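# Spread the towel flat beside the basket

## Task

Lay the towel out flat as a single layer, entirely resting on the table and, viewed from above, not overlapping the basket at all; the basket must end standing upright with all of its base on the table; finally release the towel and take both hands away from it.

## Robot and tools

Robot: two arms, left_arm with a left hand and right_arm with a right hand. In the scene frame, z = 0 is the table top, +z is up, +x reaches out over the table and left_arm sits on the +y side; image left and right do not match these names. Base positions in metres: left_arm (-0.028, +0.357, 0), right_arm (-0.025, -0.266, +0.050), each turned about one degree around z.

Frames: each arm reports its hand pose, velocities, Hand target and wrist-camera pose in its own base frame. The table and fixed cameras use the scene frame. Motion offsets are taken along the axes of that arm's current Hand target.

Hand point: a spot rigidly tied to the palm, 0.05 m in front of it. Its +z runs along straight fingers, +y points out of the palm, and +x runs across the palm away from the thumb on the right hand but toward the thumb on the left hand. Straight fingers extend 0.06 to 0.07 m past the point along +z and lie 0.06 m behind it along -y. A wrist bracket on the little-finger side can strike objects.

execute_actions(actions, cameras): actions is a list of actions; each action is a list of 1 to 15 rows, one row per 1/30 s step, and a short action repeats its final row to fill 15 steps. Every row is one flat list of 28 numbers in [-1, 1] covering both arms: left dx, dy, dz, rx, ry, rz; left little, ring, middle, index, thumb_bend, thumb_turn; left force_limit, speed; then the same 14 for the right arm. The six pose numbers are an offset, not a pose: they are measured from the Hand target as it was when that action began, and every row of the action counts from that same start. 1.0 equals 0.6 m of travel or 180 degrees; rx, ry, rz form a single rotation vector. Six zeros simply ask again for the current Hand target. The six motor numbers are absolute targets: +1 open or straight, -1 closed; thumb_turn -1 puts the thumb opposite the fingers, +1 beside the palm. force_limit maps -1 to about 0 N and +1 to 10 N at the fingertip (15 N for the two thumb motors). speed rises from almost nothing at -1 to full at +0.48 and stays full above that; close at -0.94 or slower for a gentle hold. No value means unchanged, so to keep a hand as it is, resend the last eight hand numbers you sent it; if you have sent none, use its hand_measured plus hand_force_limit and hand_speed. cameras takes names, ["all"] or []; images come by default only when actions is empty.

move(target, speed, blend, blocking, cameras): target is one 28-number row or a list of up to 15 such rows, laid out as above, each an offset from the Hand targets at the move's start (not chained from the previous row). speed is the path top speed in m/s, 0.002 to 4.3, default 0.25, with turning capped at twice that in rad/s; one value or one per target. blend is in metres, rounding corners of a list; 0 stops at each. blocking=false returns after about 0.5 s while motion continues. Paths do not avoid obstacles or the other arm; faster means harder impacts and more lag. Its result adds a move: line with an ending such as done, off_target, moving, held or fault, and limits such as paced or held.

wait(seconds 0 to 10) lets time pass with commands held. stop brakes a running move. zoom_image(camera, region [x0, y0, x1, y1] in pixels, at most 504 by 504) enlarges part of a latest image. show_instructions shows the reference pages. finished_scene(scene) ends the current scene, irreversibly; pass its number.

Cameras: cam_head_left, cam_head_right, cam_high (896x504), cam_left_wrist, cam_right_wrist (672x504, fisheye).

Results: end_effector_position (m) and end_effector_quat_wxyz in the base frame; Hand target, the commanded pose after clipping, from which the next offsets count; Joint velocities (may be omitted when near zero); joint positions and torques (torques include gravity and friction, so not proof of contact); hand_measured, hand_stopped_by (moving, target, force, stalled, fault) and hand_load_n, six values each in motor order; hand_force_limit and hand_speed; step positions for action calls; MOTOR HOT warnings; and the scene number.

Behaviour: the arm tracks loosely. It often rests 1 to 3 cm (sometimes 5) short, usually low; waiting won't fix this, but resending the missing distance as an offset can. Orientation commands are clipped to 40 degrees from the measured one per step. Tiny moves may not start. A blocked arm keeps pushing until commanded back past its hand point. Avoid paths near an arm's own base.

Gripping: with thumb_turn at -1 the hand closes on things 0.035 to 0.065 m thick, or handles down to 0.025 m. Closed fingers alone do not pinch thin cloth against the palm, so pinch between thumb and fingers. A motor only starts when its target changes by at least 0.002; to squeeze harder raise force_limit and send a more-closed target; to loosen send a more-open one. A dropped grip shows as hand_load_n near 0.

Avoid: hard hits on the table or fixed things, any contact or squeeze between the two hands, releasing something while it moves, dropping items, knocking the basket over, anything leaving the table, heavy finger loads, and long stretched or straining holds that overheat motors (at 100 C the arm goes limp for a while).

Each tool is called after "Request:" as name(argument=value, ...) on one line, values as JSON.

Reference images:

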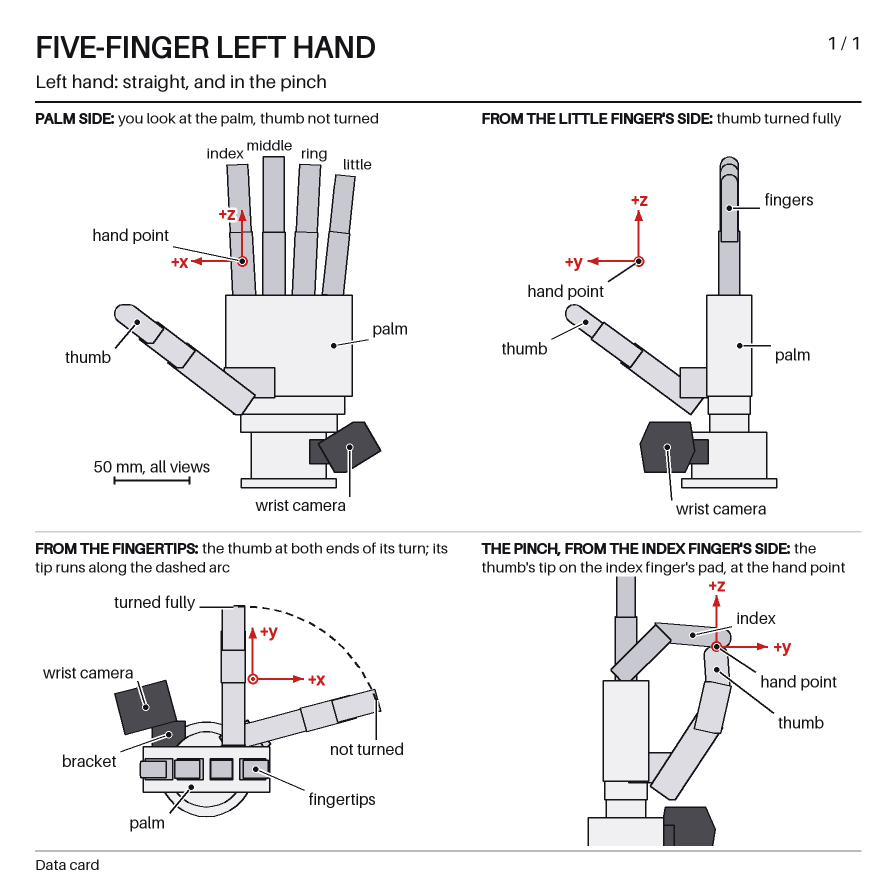

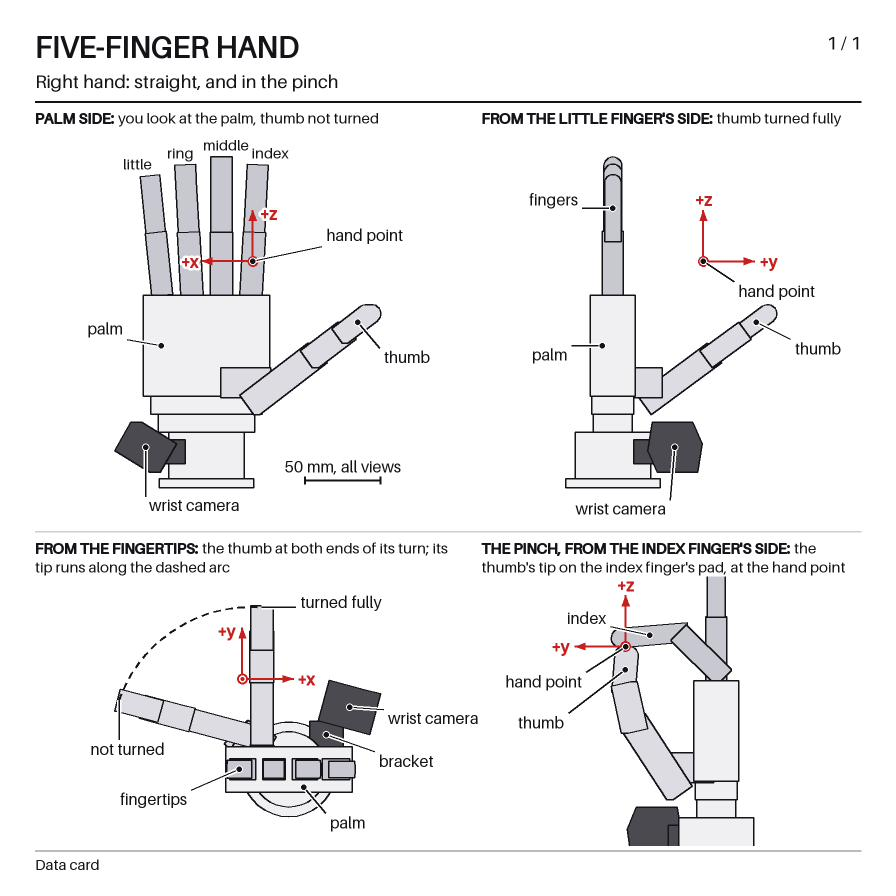

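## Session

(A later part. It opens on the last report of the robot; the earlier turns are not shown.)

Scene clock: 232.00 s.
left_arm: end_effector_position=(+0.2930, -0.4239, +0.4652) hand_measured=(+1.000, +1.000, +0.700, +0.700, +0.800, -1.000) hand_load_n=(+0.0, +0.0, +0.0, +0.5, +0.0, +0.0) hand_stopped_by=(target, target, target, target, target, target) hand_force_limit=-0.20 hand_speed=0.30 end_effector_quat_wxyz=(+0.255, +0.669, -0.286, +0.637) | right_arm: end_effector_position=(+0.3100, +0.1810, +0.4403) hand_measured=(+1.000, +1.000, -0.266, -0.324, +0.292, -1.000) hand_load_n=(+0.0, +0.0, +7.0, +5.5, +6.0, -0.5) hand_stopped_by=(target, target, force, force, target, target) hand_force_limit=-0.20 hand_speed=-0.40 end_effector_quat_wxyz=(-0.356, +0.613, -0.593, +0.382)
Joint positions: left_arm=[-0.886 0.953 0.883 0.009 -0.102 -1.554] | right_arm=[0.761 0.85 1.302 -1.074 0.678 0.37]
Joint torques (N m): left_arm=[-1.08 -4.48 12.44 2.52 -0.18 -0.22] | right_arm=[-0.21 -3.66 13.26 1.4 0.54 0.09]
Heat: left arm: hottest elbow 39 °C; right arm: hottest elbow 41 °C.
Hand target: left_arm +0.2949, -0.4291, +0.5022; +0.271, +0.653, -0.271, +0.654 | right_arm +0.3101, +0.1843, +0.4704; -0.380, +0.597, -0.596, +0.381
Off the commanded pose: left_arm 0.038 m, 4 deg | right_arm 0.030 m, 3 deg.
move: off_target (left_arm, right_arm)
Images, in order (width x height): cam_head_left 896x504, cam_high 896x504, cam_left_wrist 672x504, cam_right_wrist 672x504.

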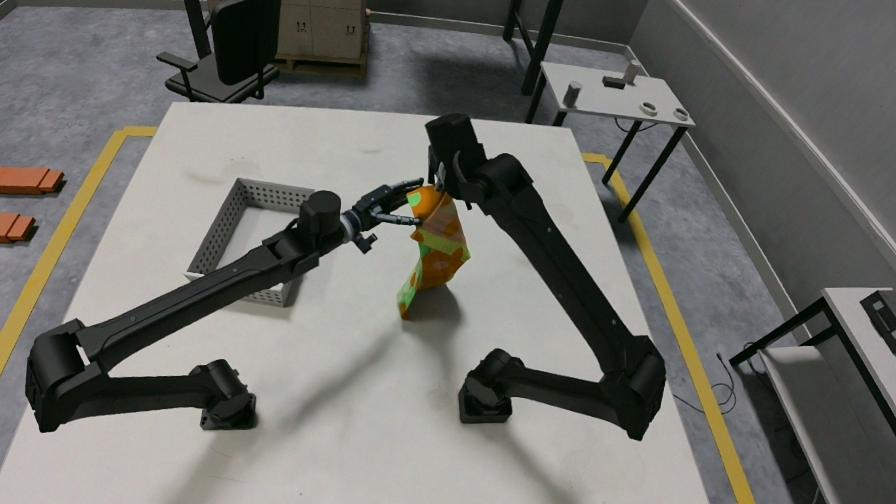

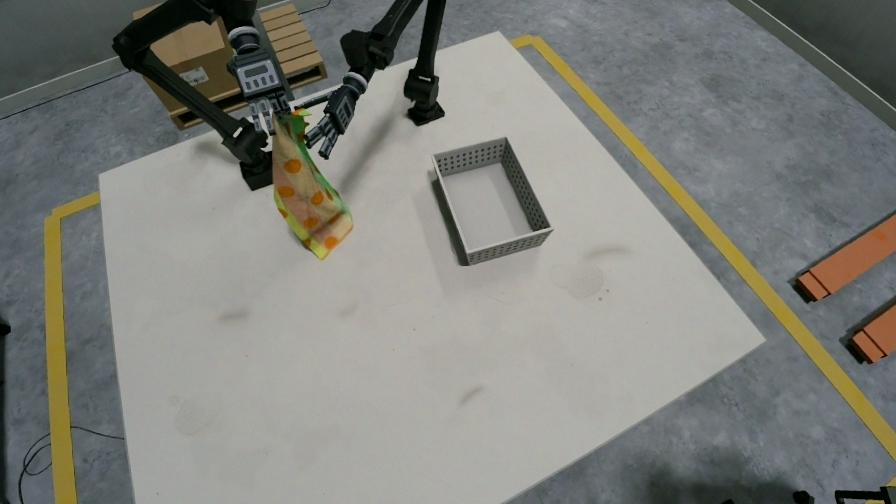

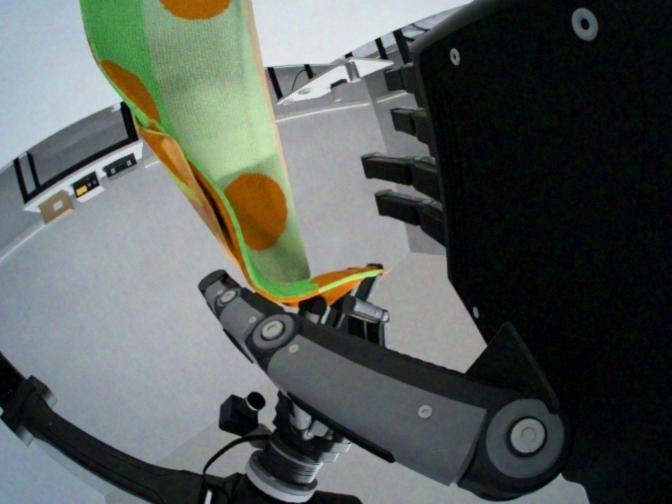

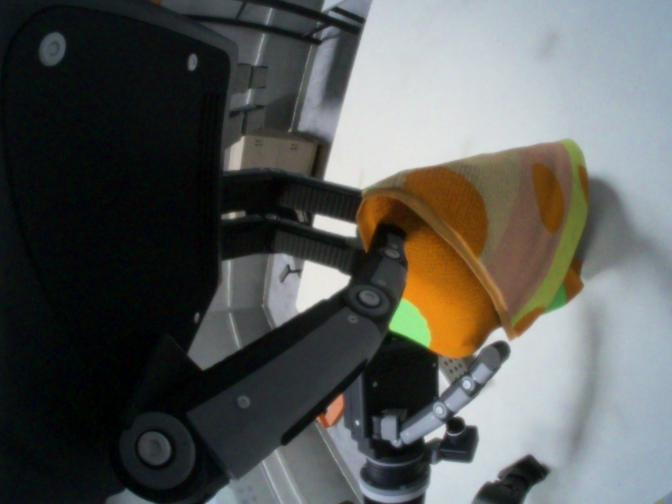

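Request:
move(target=[0,0,0,0,0,0,1,1,0.1,0.1,0.3,-1,-0.2,-0.2,0,0,0,0,0,0,1,1,-0.6,-0.6,0.29,-1,-0.2,-0.4], speed=0.1, cameras=["cam_high","cam_head_left","cam_left_wrist","cam_right_wrist"])

Request:
zoom_image(camera="cam_high", region=[250, 60, 380, 170])

Request:
zoom_image(camera="cam_head_left", region=[370, 150, 480, 260])

Scene clock: 233.63 s.
left_arm: end_effector_position=(+0.2930, -0.4239, +0.4653) hand_measured=(+1.000, +1.000, +0.100, +0.100, +0.300, -1.000) hand_load_n=(+0.0, +0.0, +0.0, +0.0, +0.0, +0.0) hand_stopped_by=(target, target, target, target, target, target) hand_force_limit=-0.20 hand_speed=-0.20 end_effector_quat_wxyz=(+0.255, +0.670, -0.285, +0.636) | right_arm: end_effector_position=(+0.3100, +0.1810, +0.4403) hand_measured=(+1.000, +1.000, -0.266, -0.324, +0.292, -1.000) hand_load_n=(-0.5, +0.0, +7.0, +5.5, +6.0, +0.0) hand_stopped_by=(target, target, force, force, target, target) hand_force_limit=-0.20 hand_speed=-0.40 end_effector_quat_wxyz=(-0.356, +0.613, -0.593, +0.382)
Joint positions: left_arm=[-0.886 0.953 0.883 0.009 -0.102 -1.555] | right_arm=[0.761 0.85 1.302 -1.074 0.678 0.37]
Joint torques (N m): left_arm=[-0.67 -4.25 12.4 2.44 -0.16 -0.22] | right_arm=[-0.03 -3.72 13.24 1.46 0.54 0.1]
Heat: left arm: hottest elbow 39 °C; right arm: hottest elbow 41 °C.
Hand target: left_arm +0.2948, -0.4291, +0.5022; +0.271, +0.653, -0.271, +0.654 | right_arm +0.3101, +0.1844, +0.4704; -0.380, +0.597, -0.596, +0.381
Off the commanded pose: left_arm 0.037 m, 4 deg | right_arm 0.030 m, 3 deg.
move: off_target (left_arm, right_arm)
Images, in order (width x height): cam_head_left 896x504, cam_high 896x504, cam_left_wrist 672x504, cam_right_wrist 672x504.

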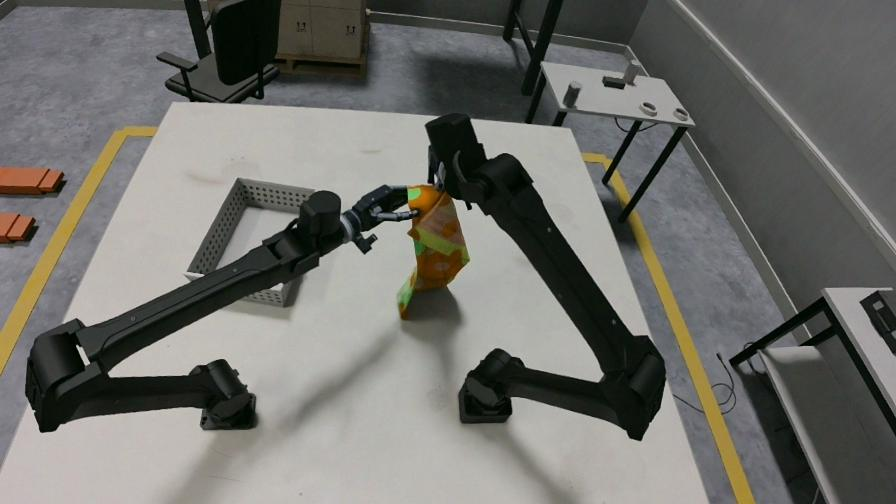

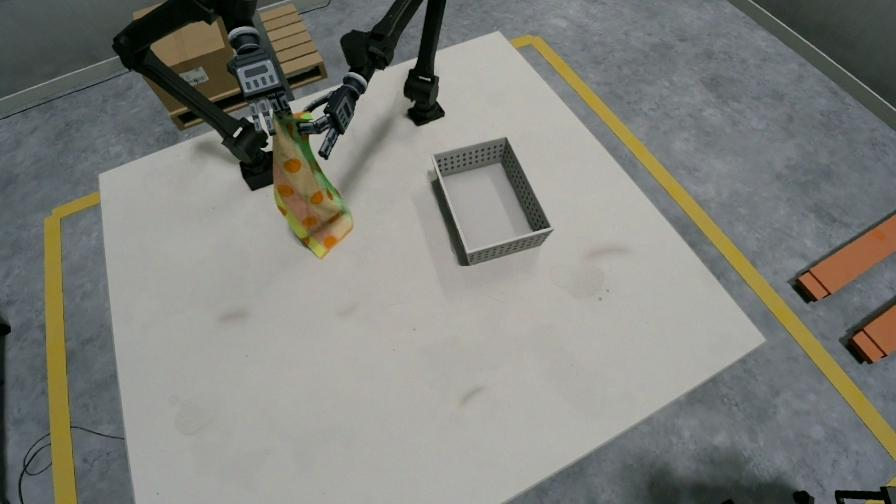

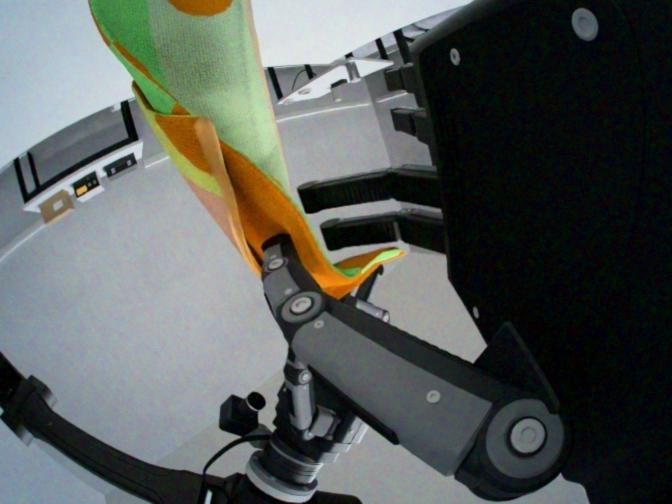

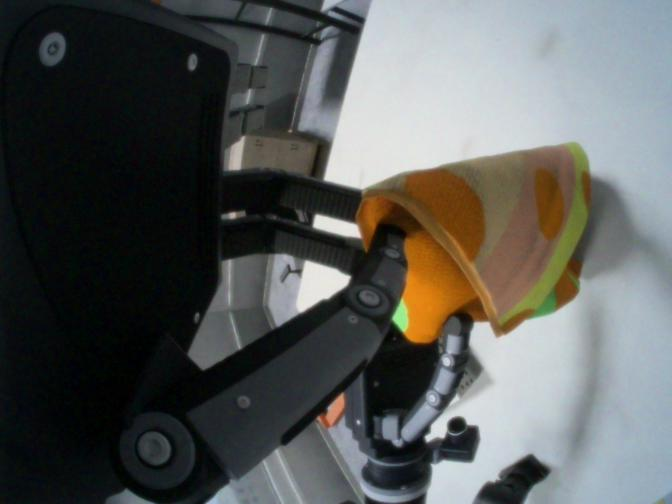

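Scaled by 3.877 from the camera's 896x504 image, which has a finer 1280x720 frame.

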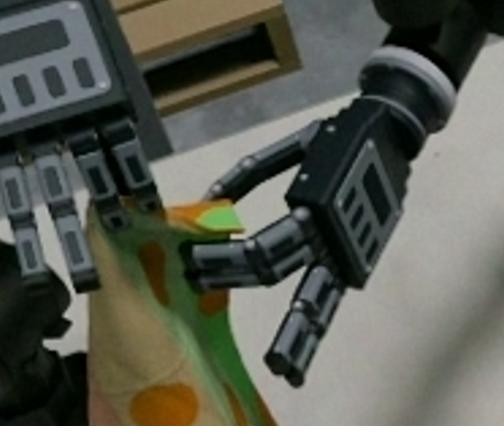

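Scaled by 4.582 from the camera's 896x504 image, which has a finer 1280x720 frame.

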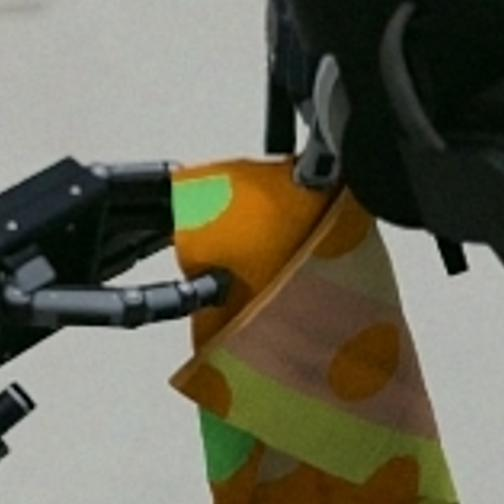

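Request:
move(target=[0,0,0,0,0,0,1,1,-0.6,-0.6,0.3,-1,-0.2,-0.4,0,0,0,0,0,0,1,1,-0.6,-0.6,0.29,-1,-0.2,-0.4], speed=0.1, cameras=["cam_high","cam_head_left","cam_left_wrist","cam_right_wrist"])

Request:
zoom_image(camera="cam_left_wrist", region=[80, 60, 460, 400])

Request:
zoom_image(camera="cam_head_left", region=[370, 150, 480, 260])

Scene clock: 235.33 s.
left_arm: end_effector_position=(+0.2930, -0.4239, +0.4653) hand_measured=(+1.000, +1.000, -0.278, -0.386, +0.302, -1.000) hand_load_n=(+0.0, -0.5, +6.5, +8.5, +8.0, -2.0) hand_stopped_by=(target, target, force, force, target, target) hand_force_limit=-0.20 hand_speed=-0.40 end_effector_quat_wxyz=(+0.255, +0.670, -0.285, +0.636) | right_arm: end_effector_position=(+0.3099, +0.1814, +0.4404) hand_measured=(+1.000, +1.000, -0.266, -0.324, +0.292, -1.000) hand_load_n=(+0.0, +0.0, +7.0, +5.5, +6.0, +0.0) hand_stopped_by=(target, target, force, force, target, target) hand_force_limit=-0.20 hand_speed=-0.40 end_effector_quat_wxyz=(-0.357, +0.612, -0.593, +0.382)
Joint positions: left_arm=[-0.886 0.953 0.883 0.009 -0.102 -1.555] | right_arm=[0.762 0.85 1.302 -1.074 0.678 0.373]
Joint torques (N m): left_arm=[-0.62 -4.07 12.53 2.71 -0.18 -0.21] | right_arm=[-0.15 -3.72 13.31 1.44 0.58 0.11]
Heat: left arm: hottest elbow 39 °C; right arm: hottest elbow 41 °C.
Hand target: left_arm +0.2948, -0.4291, +0.5022; +0.271, +0.653, -0.271, +0.654 | right_arm +0.3100, +0.1844, +0.4704; -0.380, +0.597, -0.596, +0.380
Off the commanded pose: left_arm 0.037 m, 4 deg | right_arm 0.030 m, 3 deg.
move: off_target (left_arm, right_arm)
Images, in order (width x height): cam_head_left 896x504, cam_high 896x504, cam_left_wrist 672x504, cam_right_wrist 672x504.

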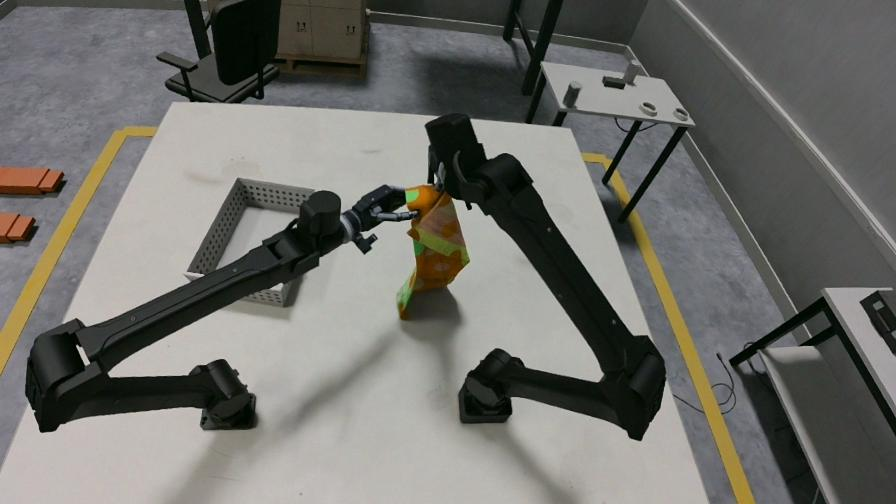

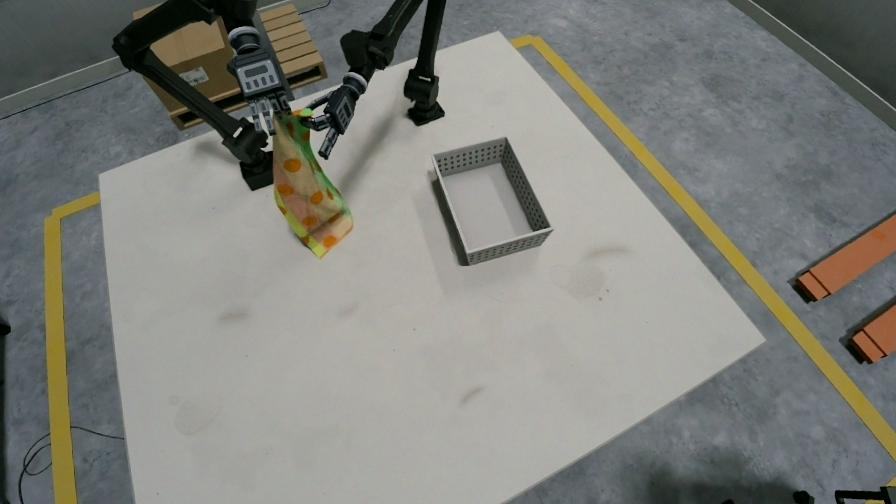

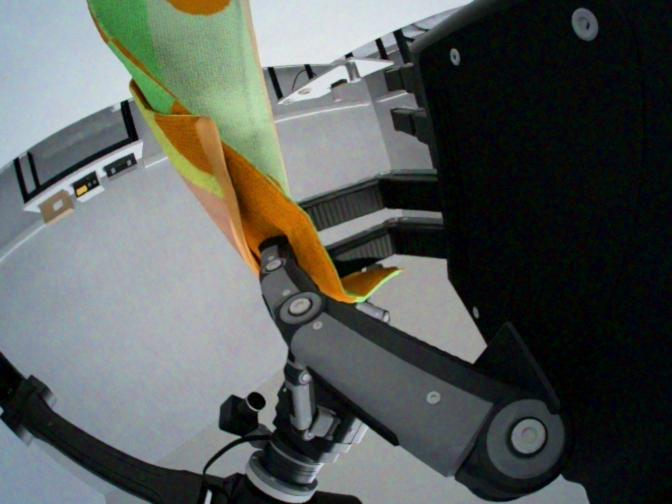

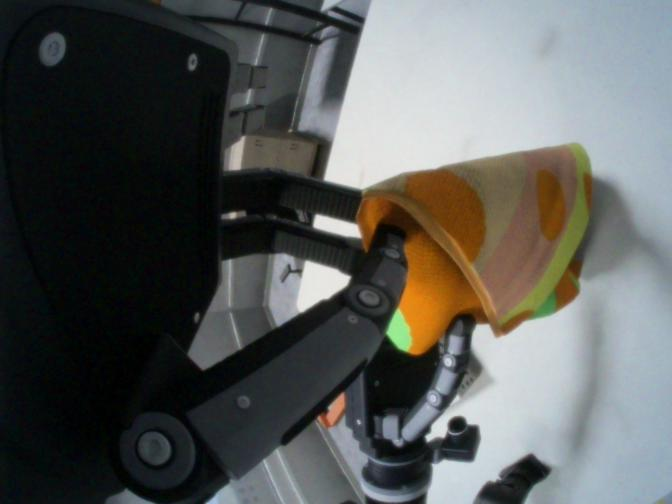

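Scaled by 1.326 from the camera's 672x504 image, which has a finer 960x720 frame.

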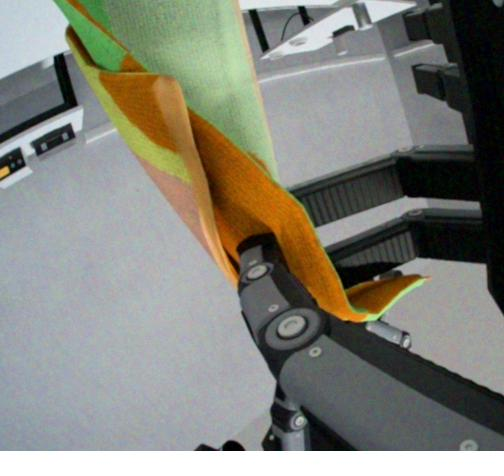

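Scaled by 4.582 from the camera's 896x504 image, which has a finer 1280x720 frame.

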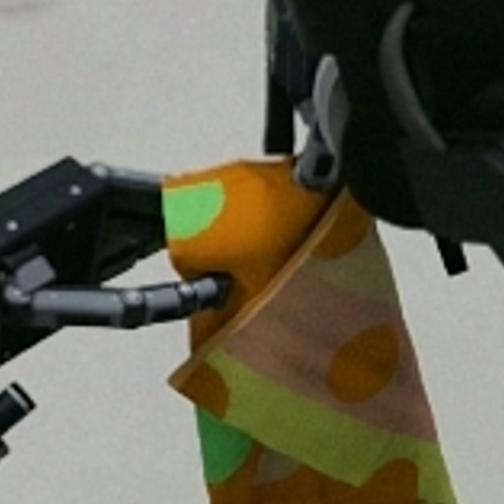

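Request:
move(target=[[0,0,0,0,0,0,1,1,-0.6,-0.6,0.3,-1,-0.2,-0.4,0,0,0,0,0,0,1,1,1,1,0.9,-1,-0.2,0.0],[0,0,0,0,0,0,1,1,-0.6,-0.6,0.3,-1,-0.2,-0.4,0,-0.12,-0.056,0,0,0,1,1,1,1,0.9,-1,-0.2,0.0],[0,0,0,0,0,0,1,1,-0.6,-0.6,0.3,-1,-0.2,-0.4,0.1,-0.07,-0.22,0,0,0,1,1,1,1,0.9,-1,-0.2,0.0]], speed=0.15, cameras=["all"])

Scene clock: 241.13 s.
left_arm: end_effector_position=(+0.2931, -0.4240, +0.4651) hand_measured=(+1.000, +1.000, -0.278, -0.386, +0.302, -1.000) hand_load_n=(+0.0, +0.0, +6.5, +9.0, +8.0, -2.0) hand_stopped_by=(target, target, force, force, target, target) hand_force_limit=-0.20 hand_speed=-0.40 end_effector_quat_wxyz=(+0.255, +0.670, -0.285, +0.636) | right_arm: end_effector_position=(+0.2104, +0.1248, +0.5486) hand_measured=(+1.000, +1.000, +1.000, +1.000, +0.900, -1.000) hand_load_n=(+0.0, +0.0, +0.0, +0.0, +0.0, +0.0) hand_stopped_by=(target, target, target, target, target, target) hand_force_limit=-0.20 hand_speed=0.00 end_effector_quat_wxyz=(-0.364, +0.607, -0.591, +0.386)
Joint positions: left_arm=[-0.886 0.953 0.883 0.009 -0.102 -1.555] | right_arm=[1.014 0.813 1.664 -1.606 0.881 0.586]
Joint torques (N m): left_arm=[-0.67 -4.48 12.53 2.63 -0.19 -0.21] | right_arm=[-0.03 -0.21 9.69 1.16 0.63 0.13]
Heat: left arm: hottest elbow 40 °C; right arm: hottest elbow 41 °C.
Hand target: left_arm +0.2948, -0.4291, +0.5023; +0.271, +0.653, -0.271, +0.654 | right_arm +0.2082, +0.1245, +0.5641; -0.380, +0.597, -0.596, +0.381
Off the commanded pose: left_arm 0.038 m, 4 deg | right_arm 0.016 m, 2 deg.
move: off_target (left_arm, right_arm)

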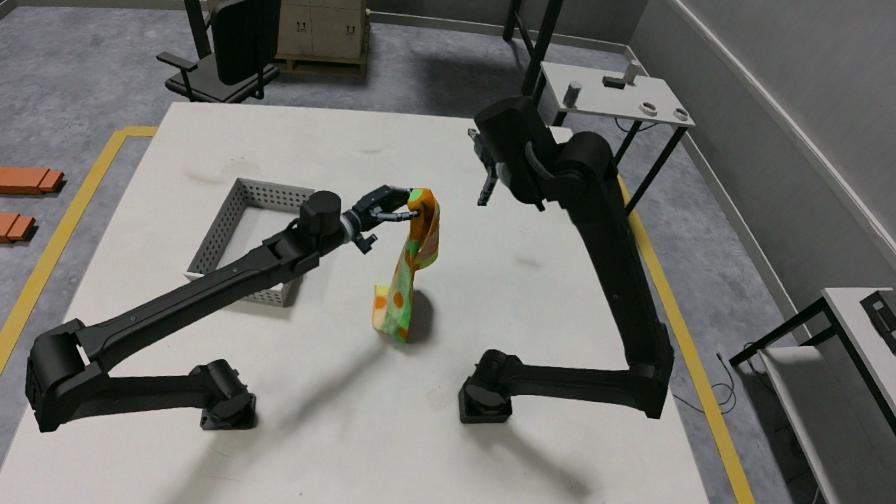

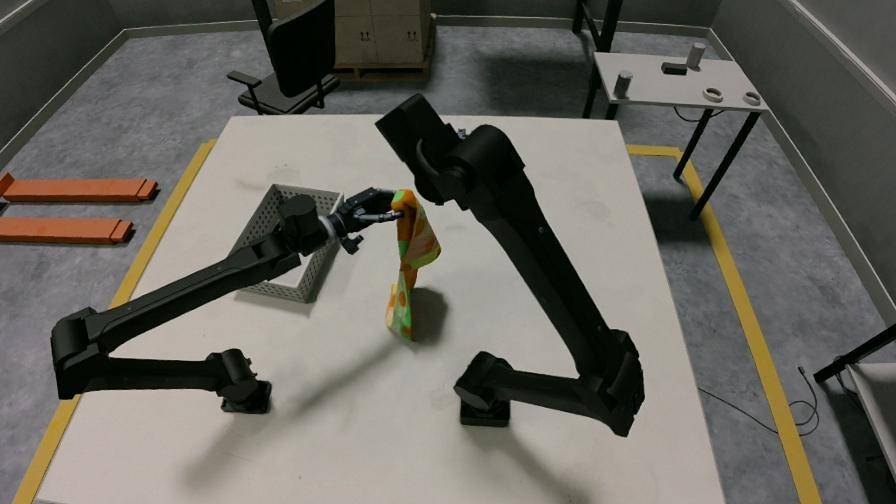

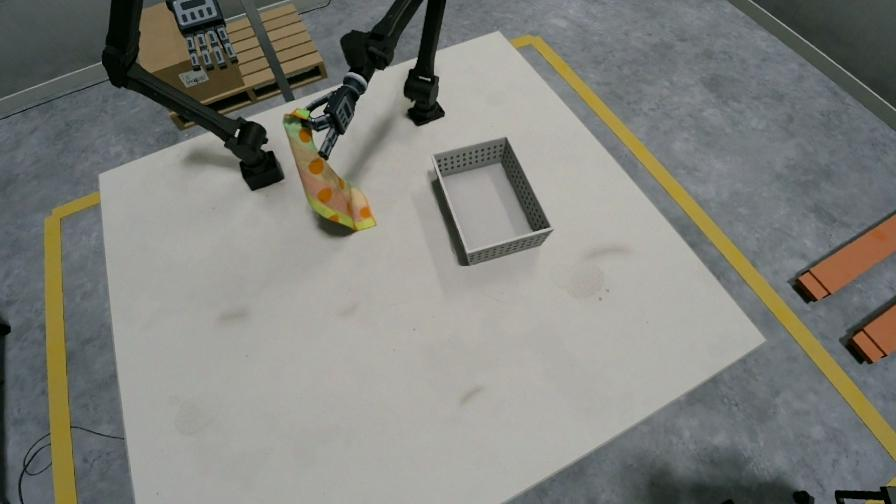

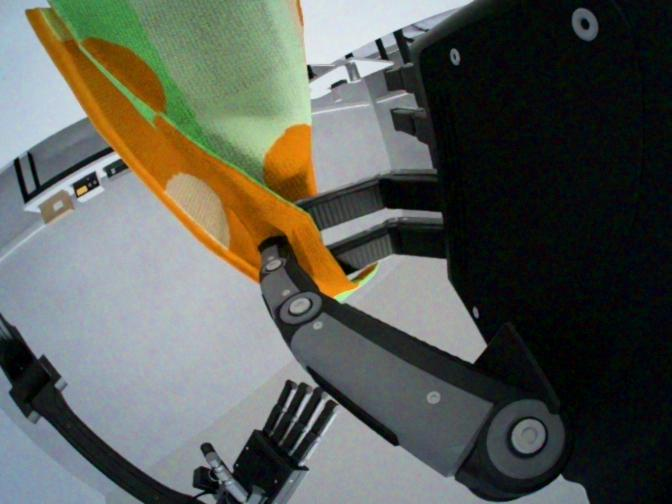

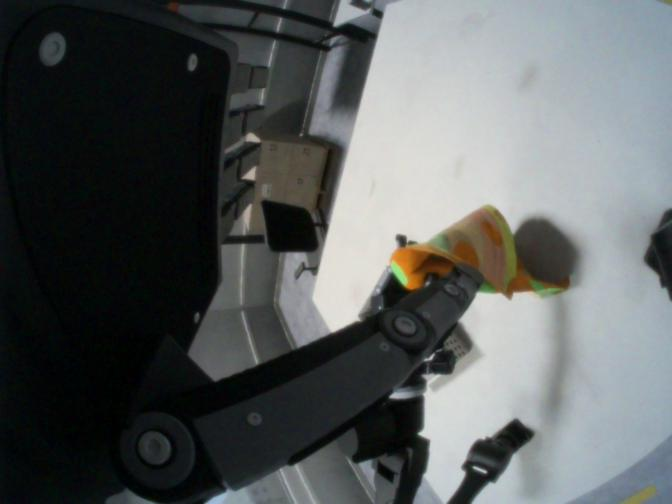

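Request:
zoom_image(camera="cam_head_left", region=[350, 170, 490, 350])

Request:
zoom_image(camera="cam_head_right", region=[350, 170, 490, 350])

Request:
zoom_image(camera="cam_high", region=[250, 60, 400, 250])

Request:
zoom_image(camera="cam_right_wrist", region=[360, 180, 600, 340])

Request:
zoom_image(camera="cam_left_wrist", region=[0, 0, 400, 340])

Scaled by 2.800 from the camera's 896x504 image, which has a finer 1280x720 frame.

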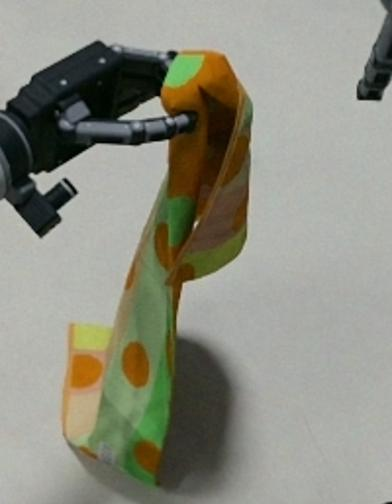

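Scaled by 2.800 from the camera's 896x504 image, which has a finer 1280x720 frame.

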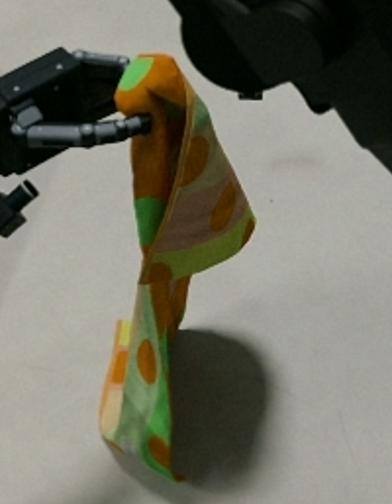

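Scaled by 2.653 from the camera's 896x504 image, which has a finer 1280x720 frame.

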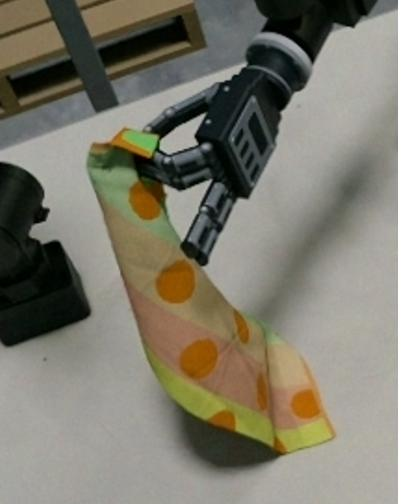

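Scaled by 2.100 from the camera's 672x504 image, which has a finer 960x720 frame.

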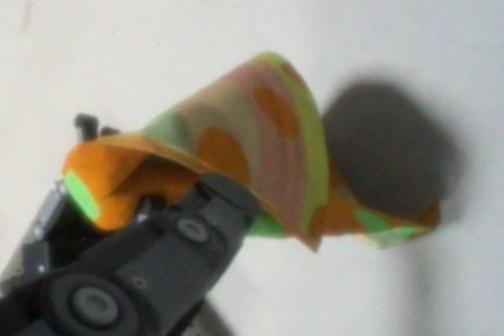

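Scaled by 1.260 from the camera's 672x504 image, which has a finer 960x720 frame.

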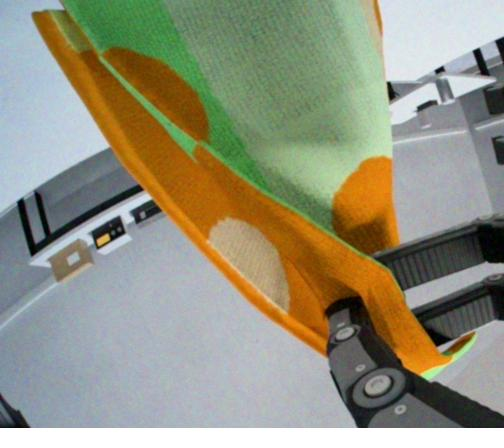

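Request:
move(target=[0.108,-0.252,0.0305,0.25,0,0,1,1,-0.6,-0.6,0.3,-1,-0.2,-0.4,0.083,0.187,0.308,0.1089,-0.1089,0.4913,1,1,0.7,0.7,0.8,-1,-0.2,0.0], speed=0.15, cameras=["all"])

Request:
zoom_image(camera="cam_head_left", region=[330, 130, 510, 330])

Request:
zoom_image(camera="cam_high", region=[250, 60, 450, 280])

Scene clock: 255.00 s.
left_arm: end_effector_position=(+0.4120, -0.3345, +0.5355) hand_measured=(+1.000, +1.000, -0.278, -0.386, +0.302, -1.000) hand_load_n=(+0.0, +0.0, +6.5, +8.5, +8.0, -2.0) hand_stopped_by=(target, target, force, force, target, target) hand_force_limit=-0.20 hand_speed=-0.40 end_effector_quat_wxyz=(-0.014, +0.715, -0.018, +0.699) | right_arm: end_effector_position=(+0.3267, +0.0727, +0.3826) hand_measured=(+1.000, +1.000, +0.700, +0.700, +0.800, -1.000) hand_load_n=(+0.0, +0.0, +0.0, +0.0, +0.0, +0.0) hand_stopped_by=(target, target, target, target, target, target) hand_force_limit=-0.20 hand_speed=0.00 end_effector_quat_wxyz=(+0.704, -0.005, +0.710, -0.008)
Joint positions: left_arm=[-0.895 1.051 1.109 -0.095 -0.889 -1.555] | right_arm=[0.1 0.297 0.426 -0.137 0.104 1.553]
Joint torques (N m): left_arm=[-0.44 -5.42 12.64 1.44 -0.21 -0.18] | right_arm=[0.15 1.85 8.94 2.86 0.21 0.12]
Heat: left arm: hottest elbow 41 °C; right arm: hottest elbow 40 °C.
Hand target: left_arm +0.4147, -0.3352, +0.5673; +0.000, +0.707, +0.000, +0.708 | right_arm +0.3284, +0.0745, +0.3847; +0.708, -0.001, +0.707, +0.000
Off the commanded pose: left_arm 0.032 m, 3 deg | right_arm 0.003 m, 1 deg.
move: off_target (left_arm)

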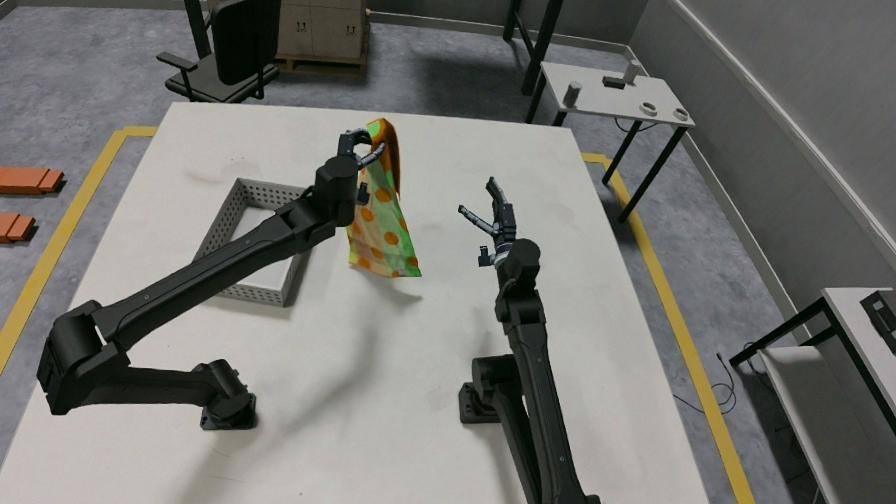

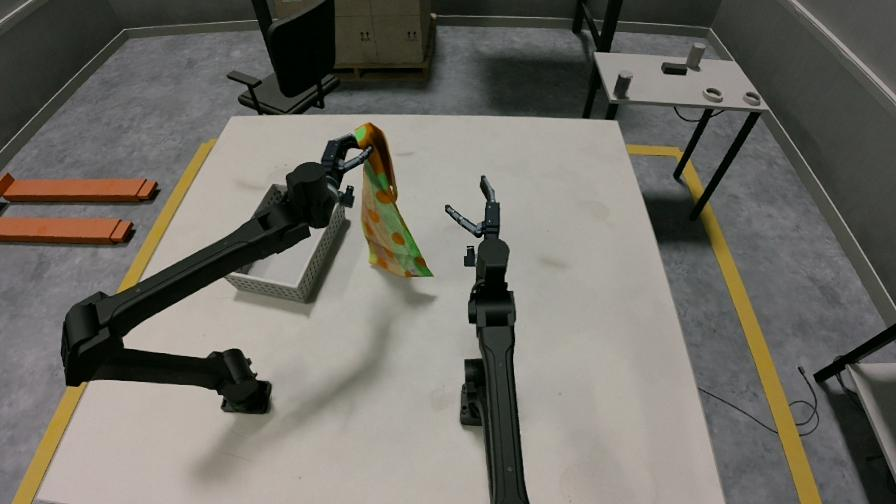

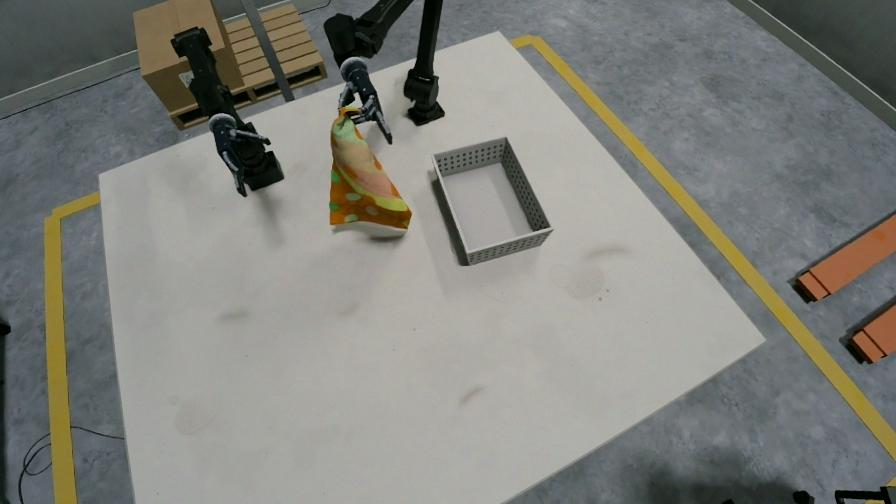

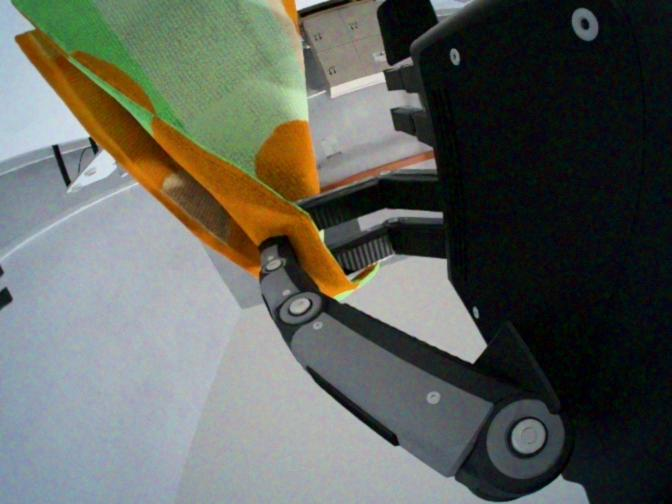

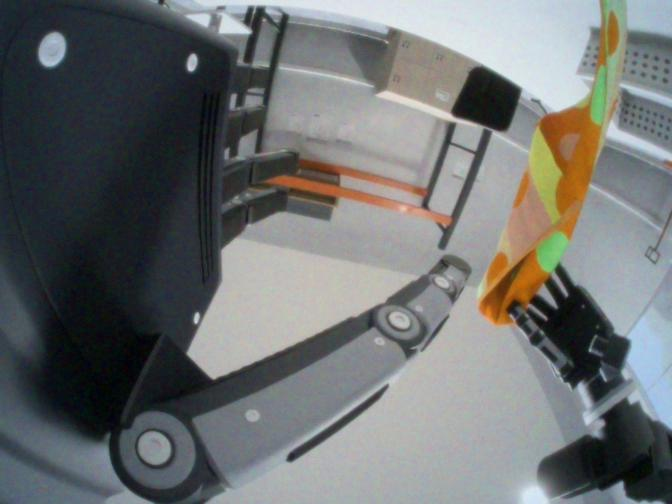

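Scaled by 2.520 from the camera's 896x504 image, which has a finer 1280x720 frame.

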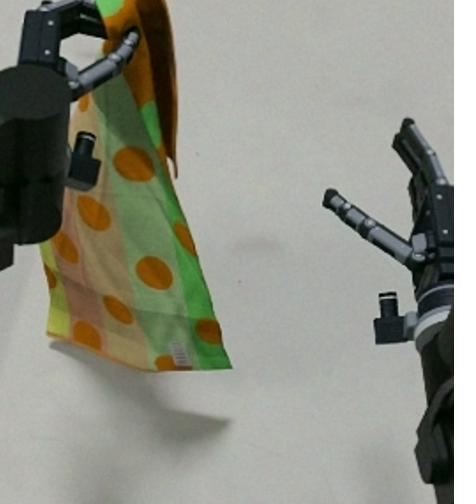

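Scaled by 2.291 from the camera's 896x504 image, which has a finer 1280x720 frame.

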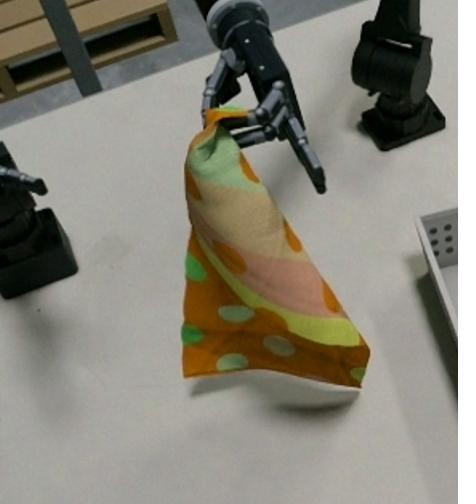

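Request:
zoom_image(camera="cam_right_wrist", region=[440, 60, 672, 360])

Request:
zoom_image(camera="cam_head_left", region=[340, 100, 440, 220])

Request:
zoom_image(camera="cam_head_right", region=[340, 100, 440, 220])

Scaled by 1.680 from the camera's 672x504 image, which has a finer 960x720 frame.

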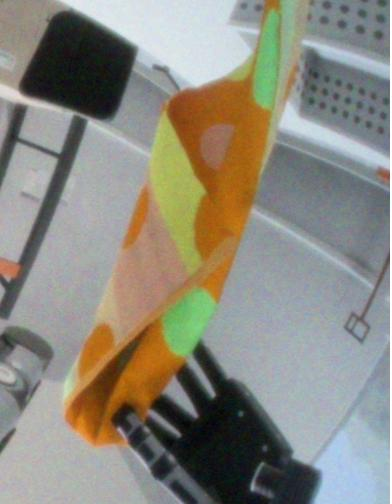

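Scaled by 4.200 from the camera's 896x504 image, which has a finer 1280x720 frame.

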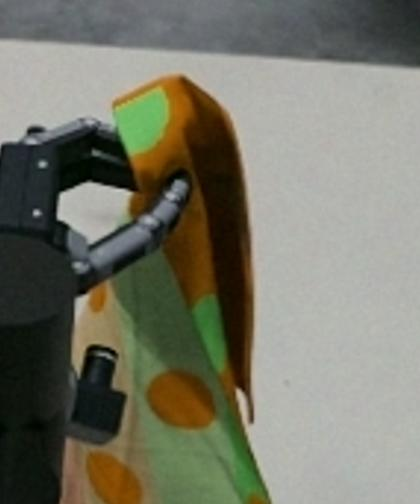

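Scaled by 4.200 from the camera's 896x504 image, which has a finer 1280x720 frame.

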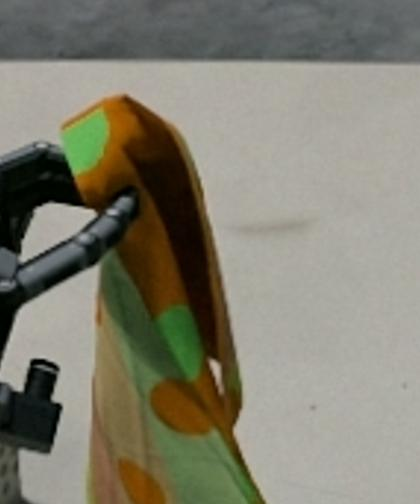

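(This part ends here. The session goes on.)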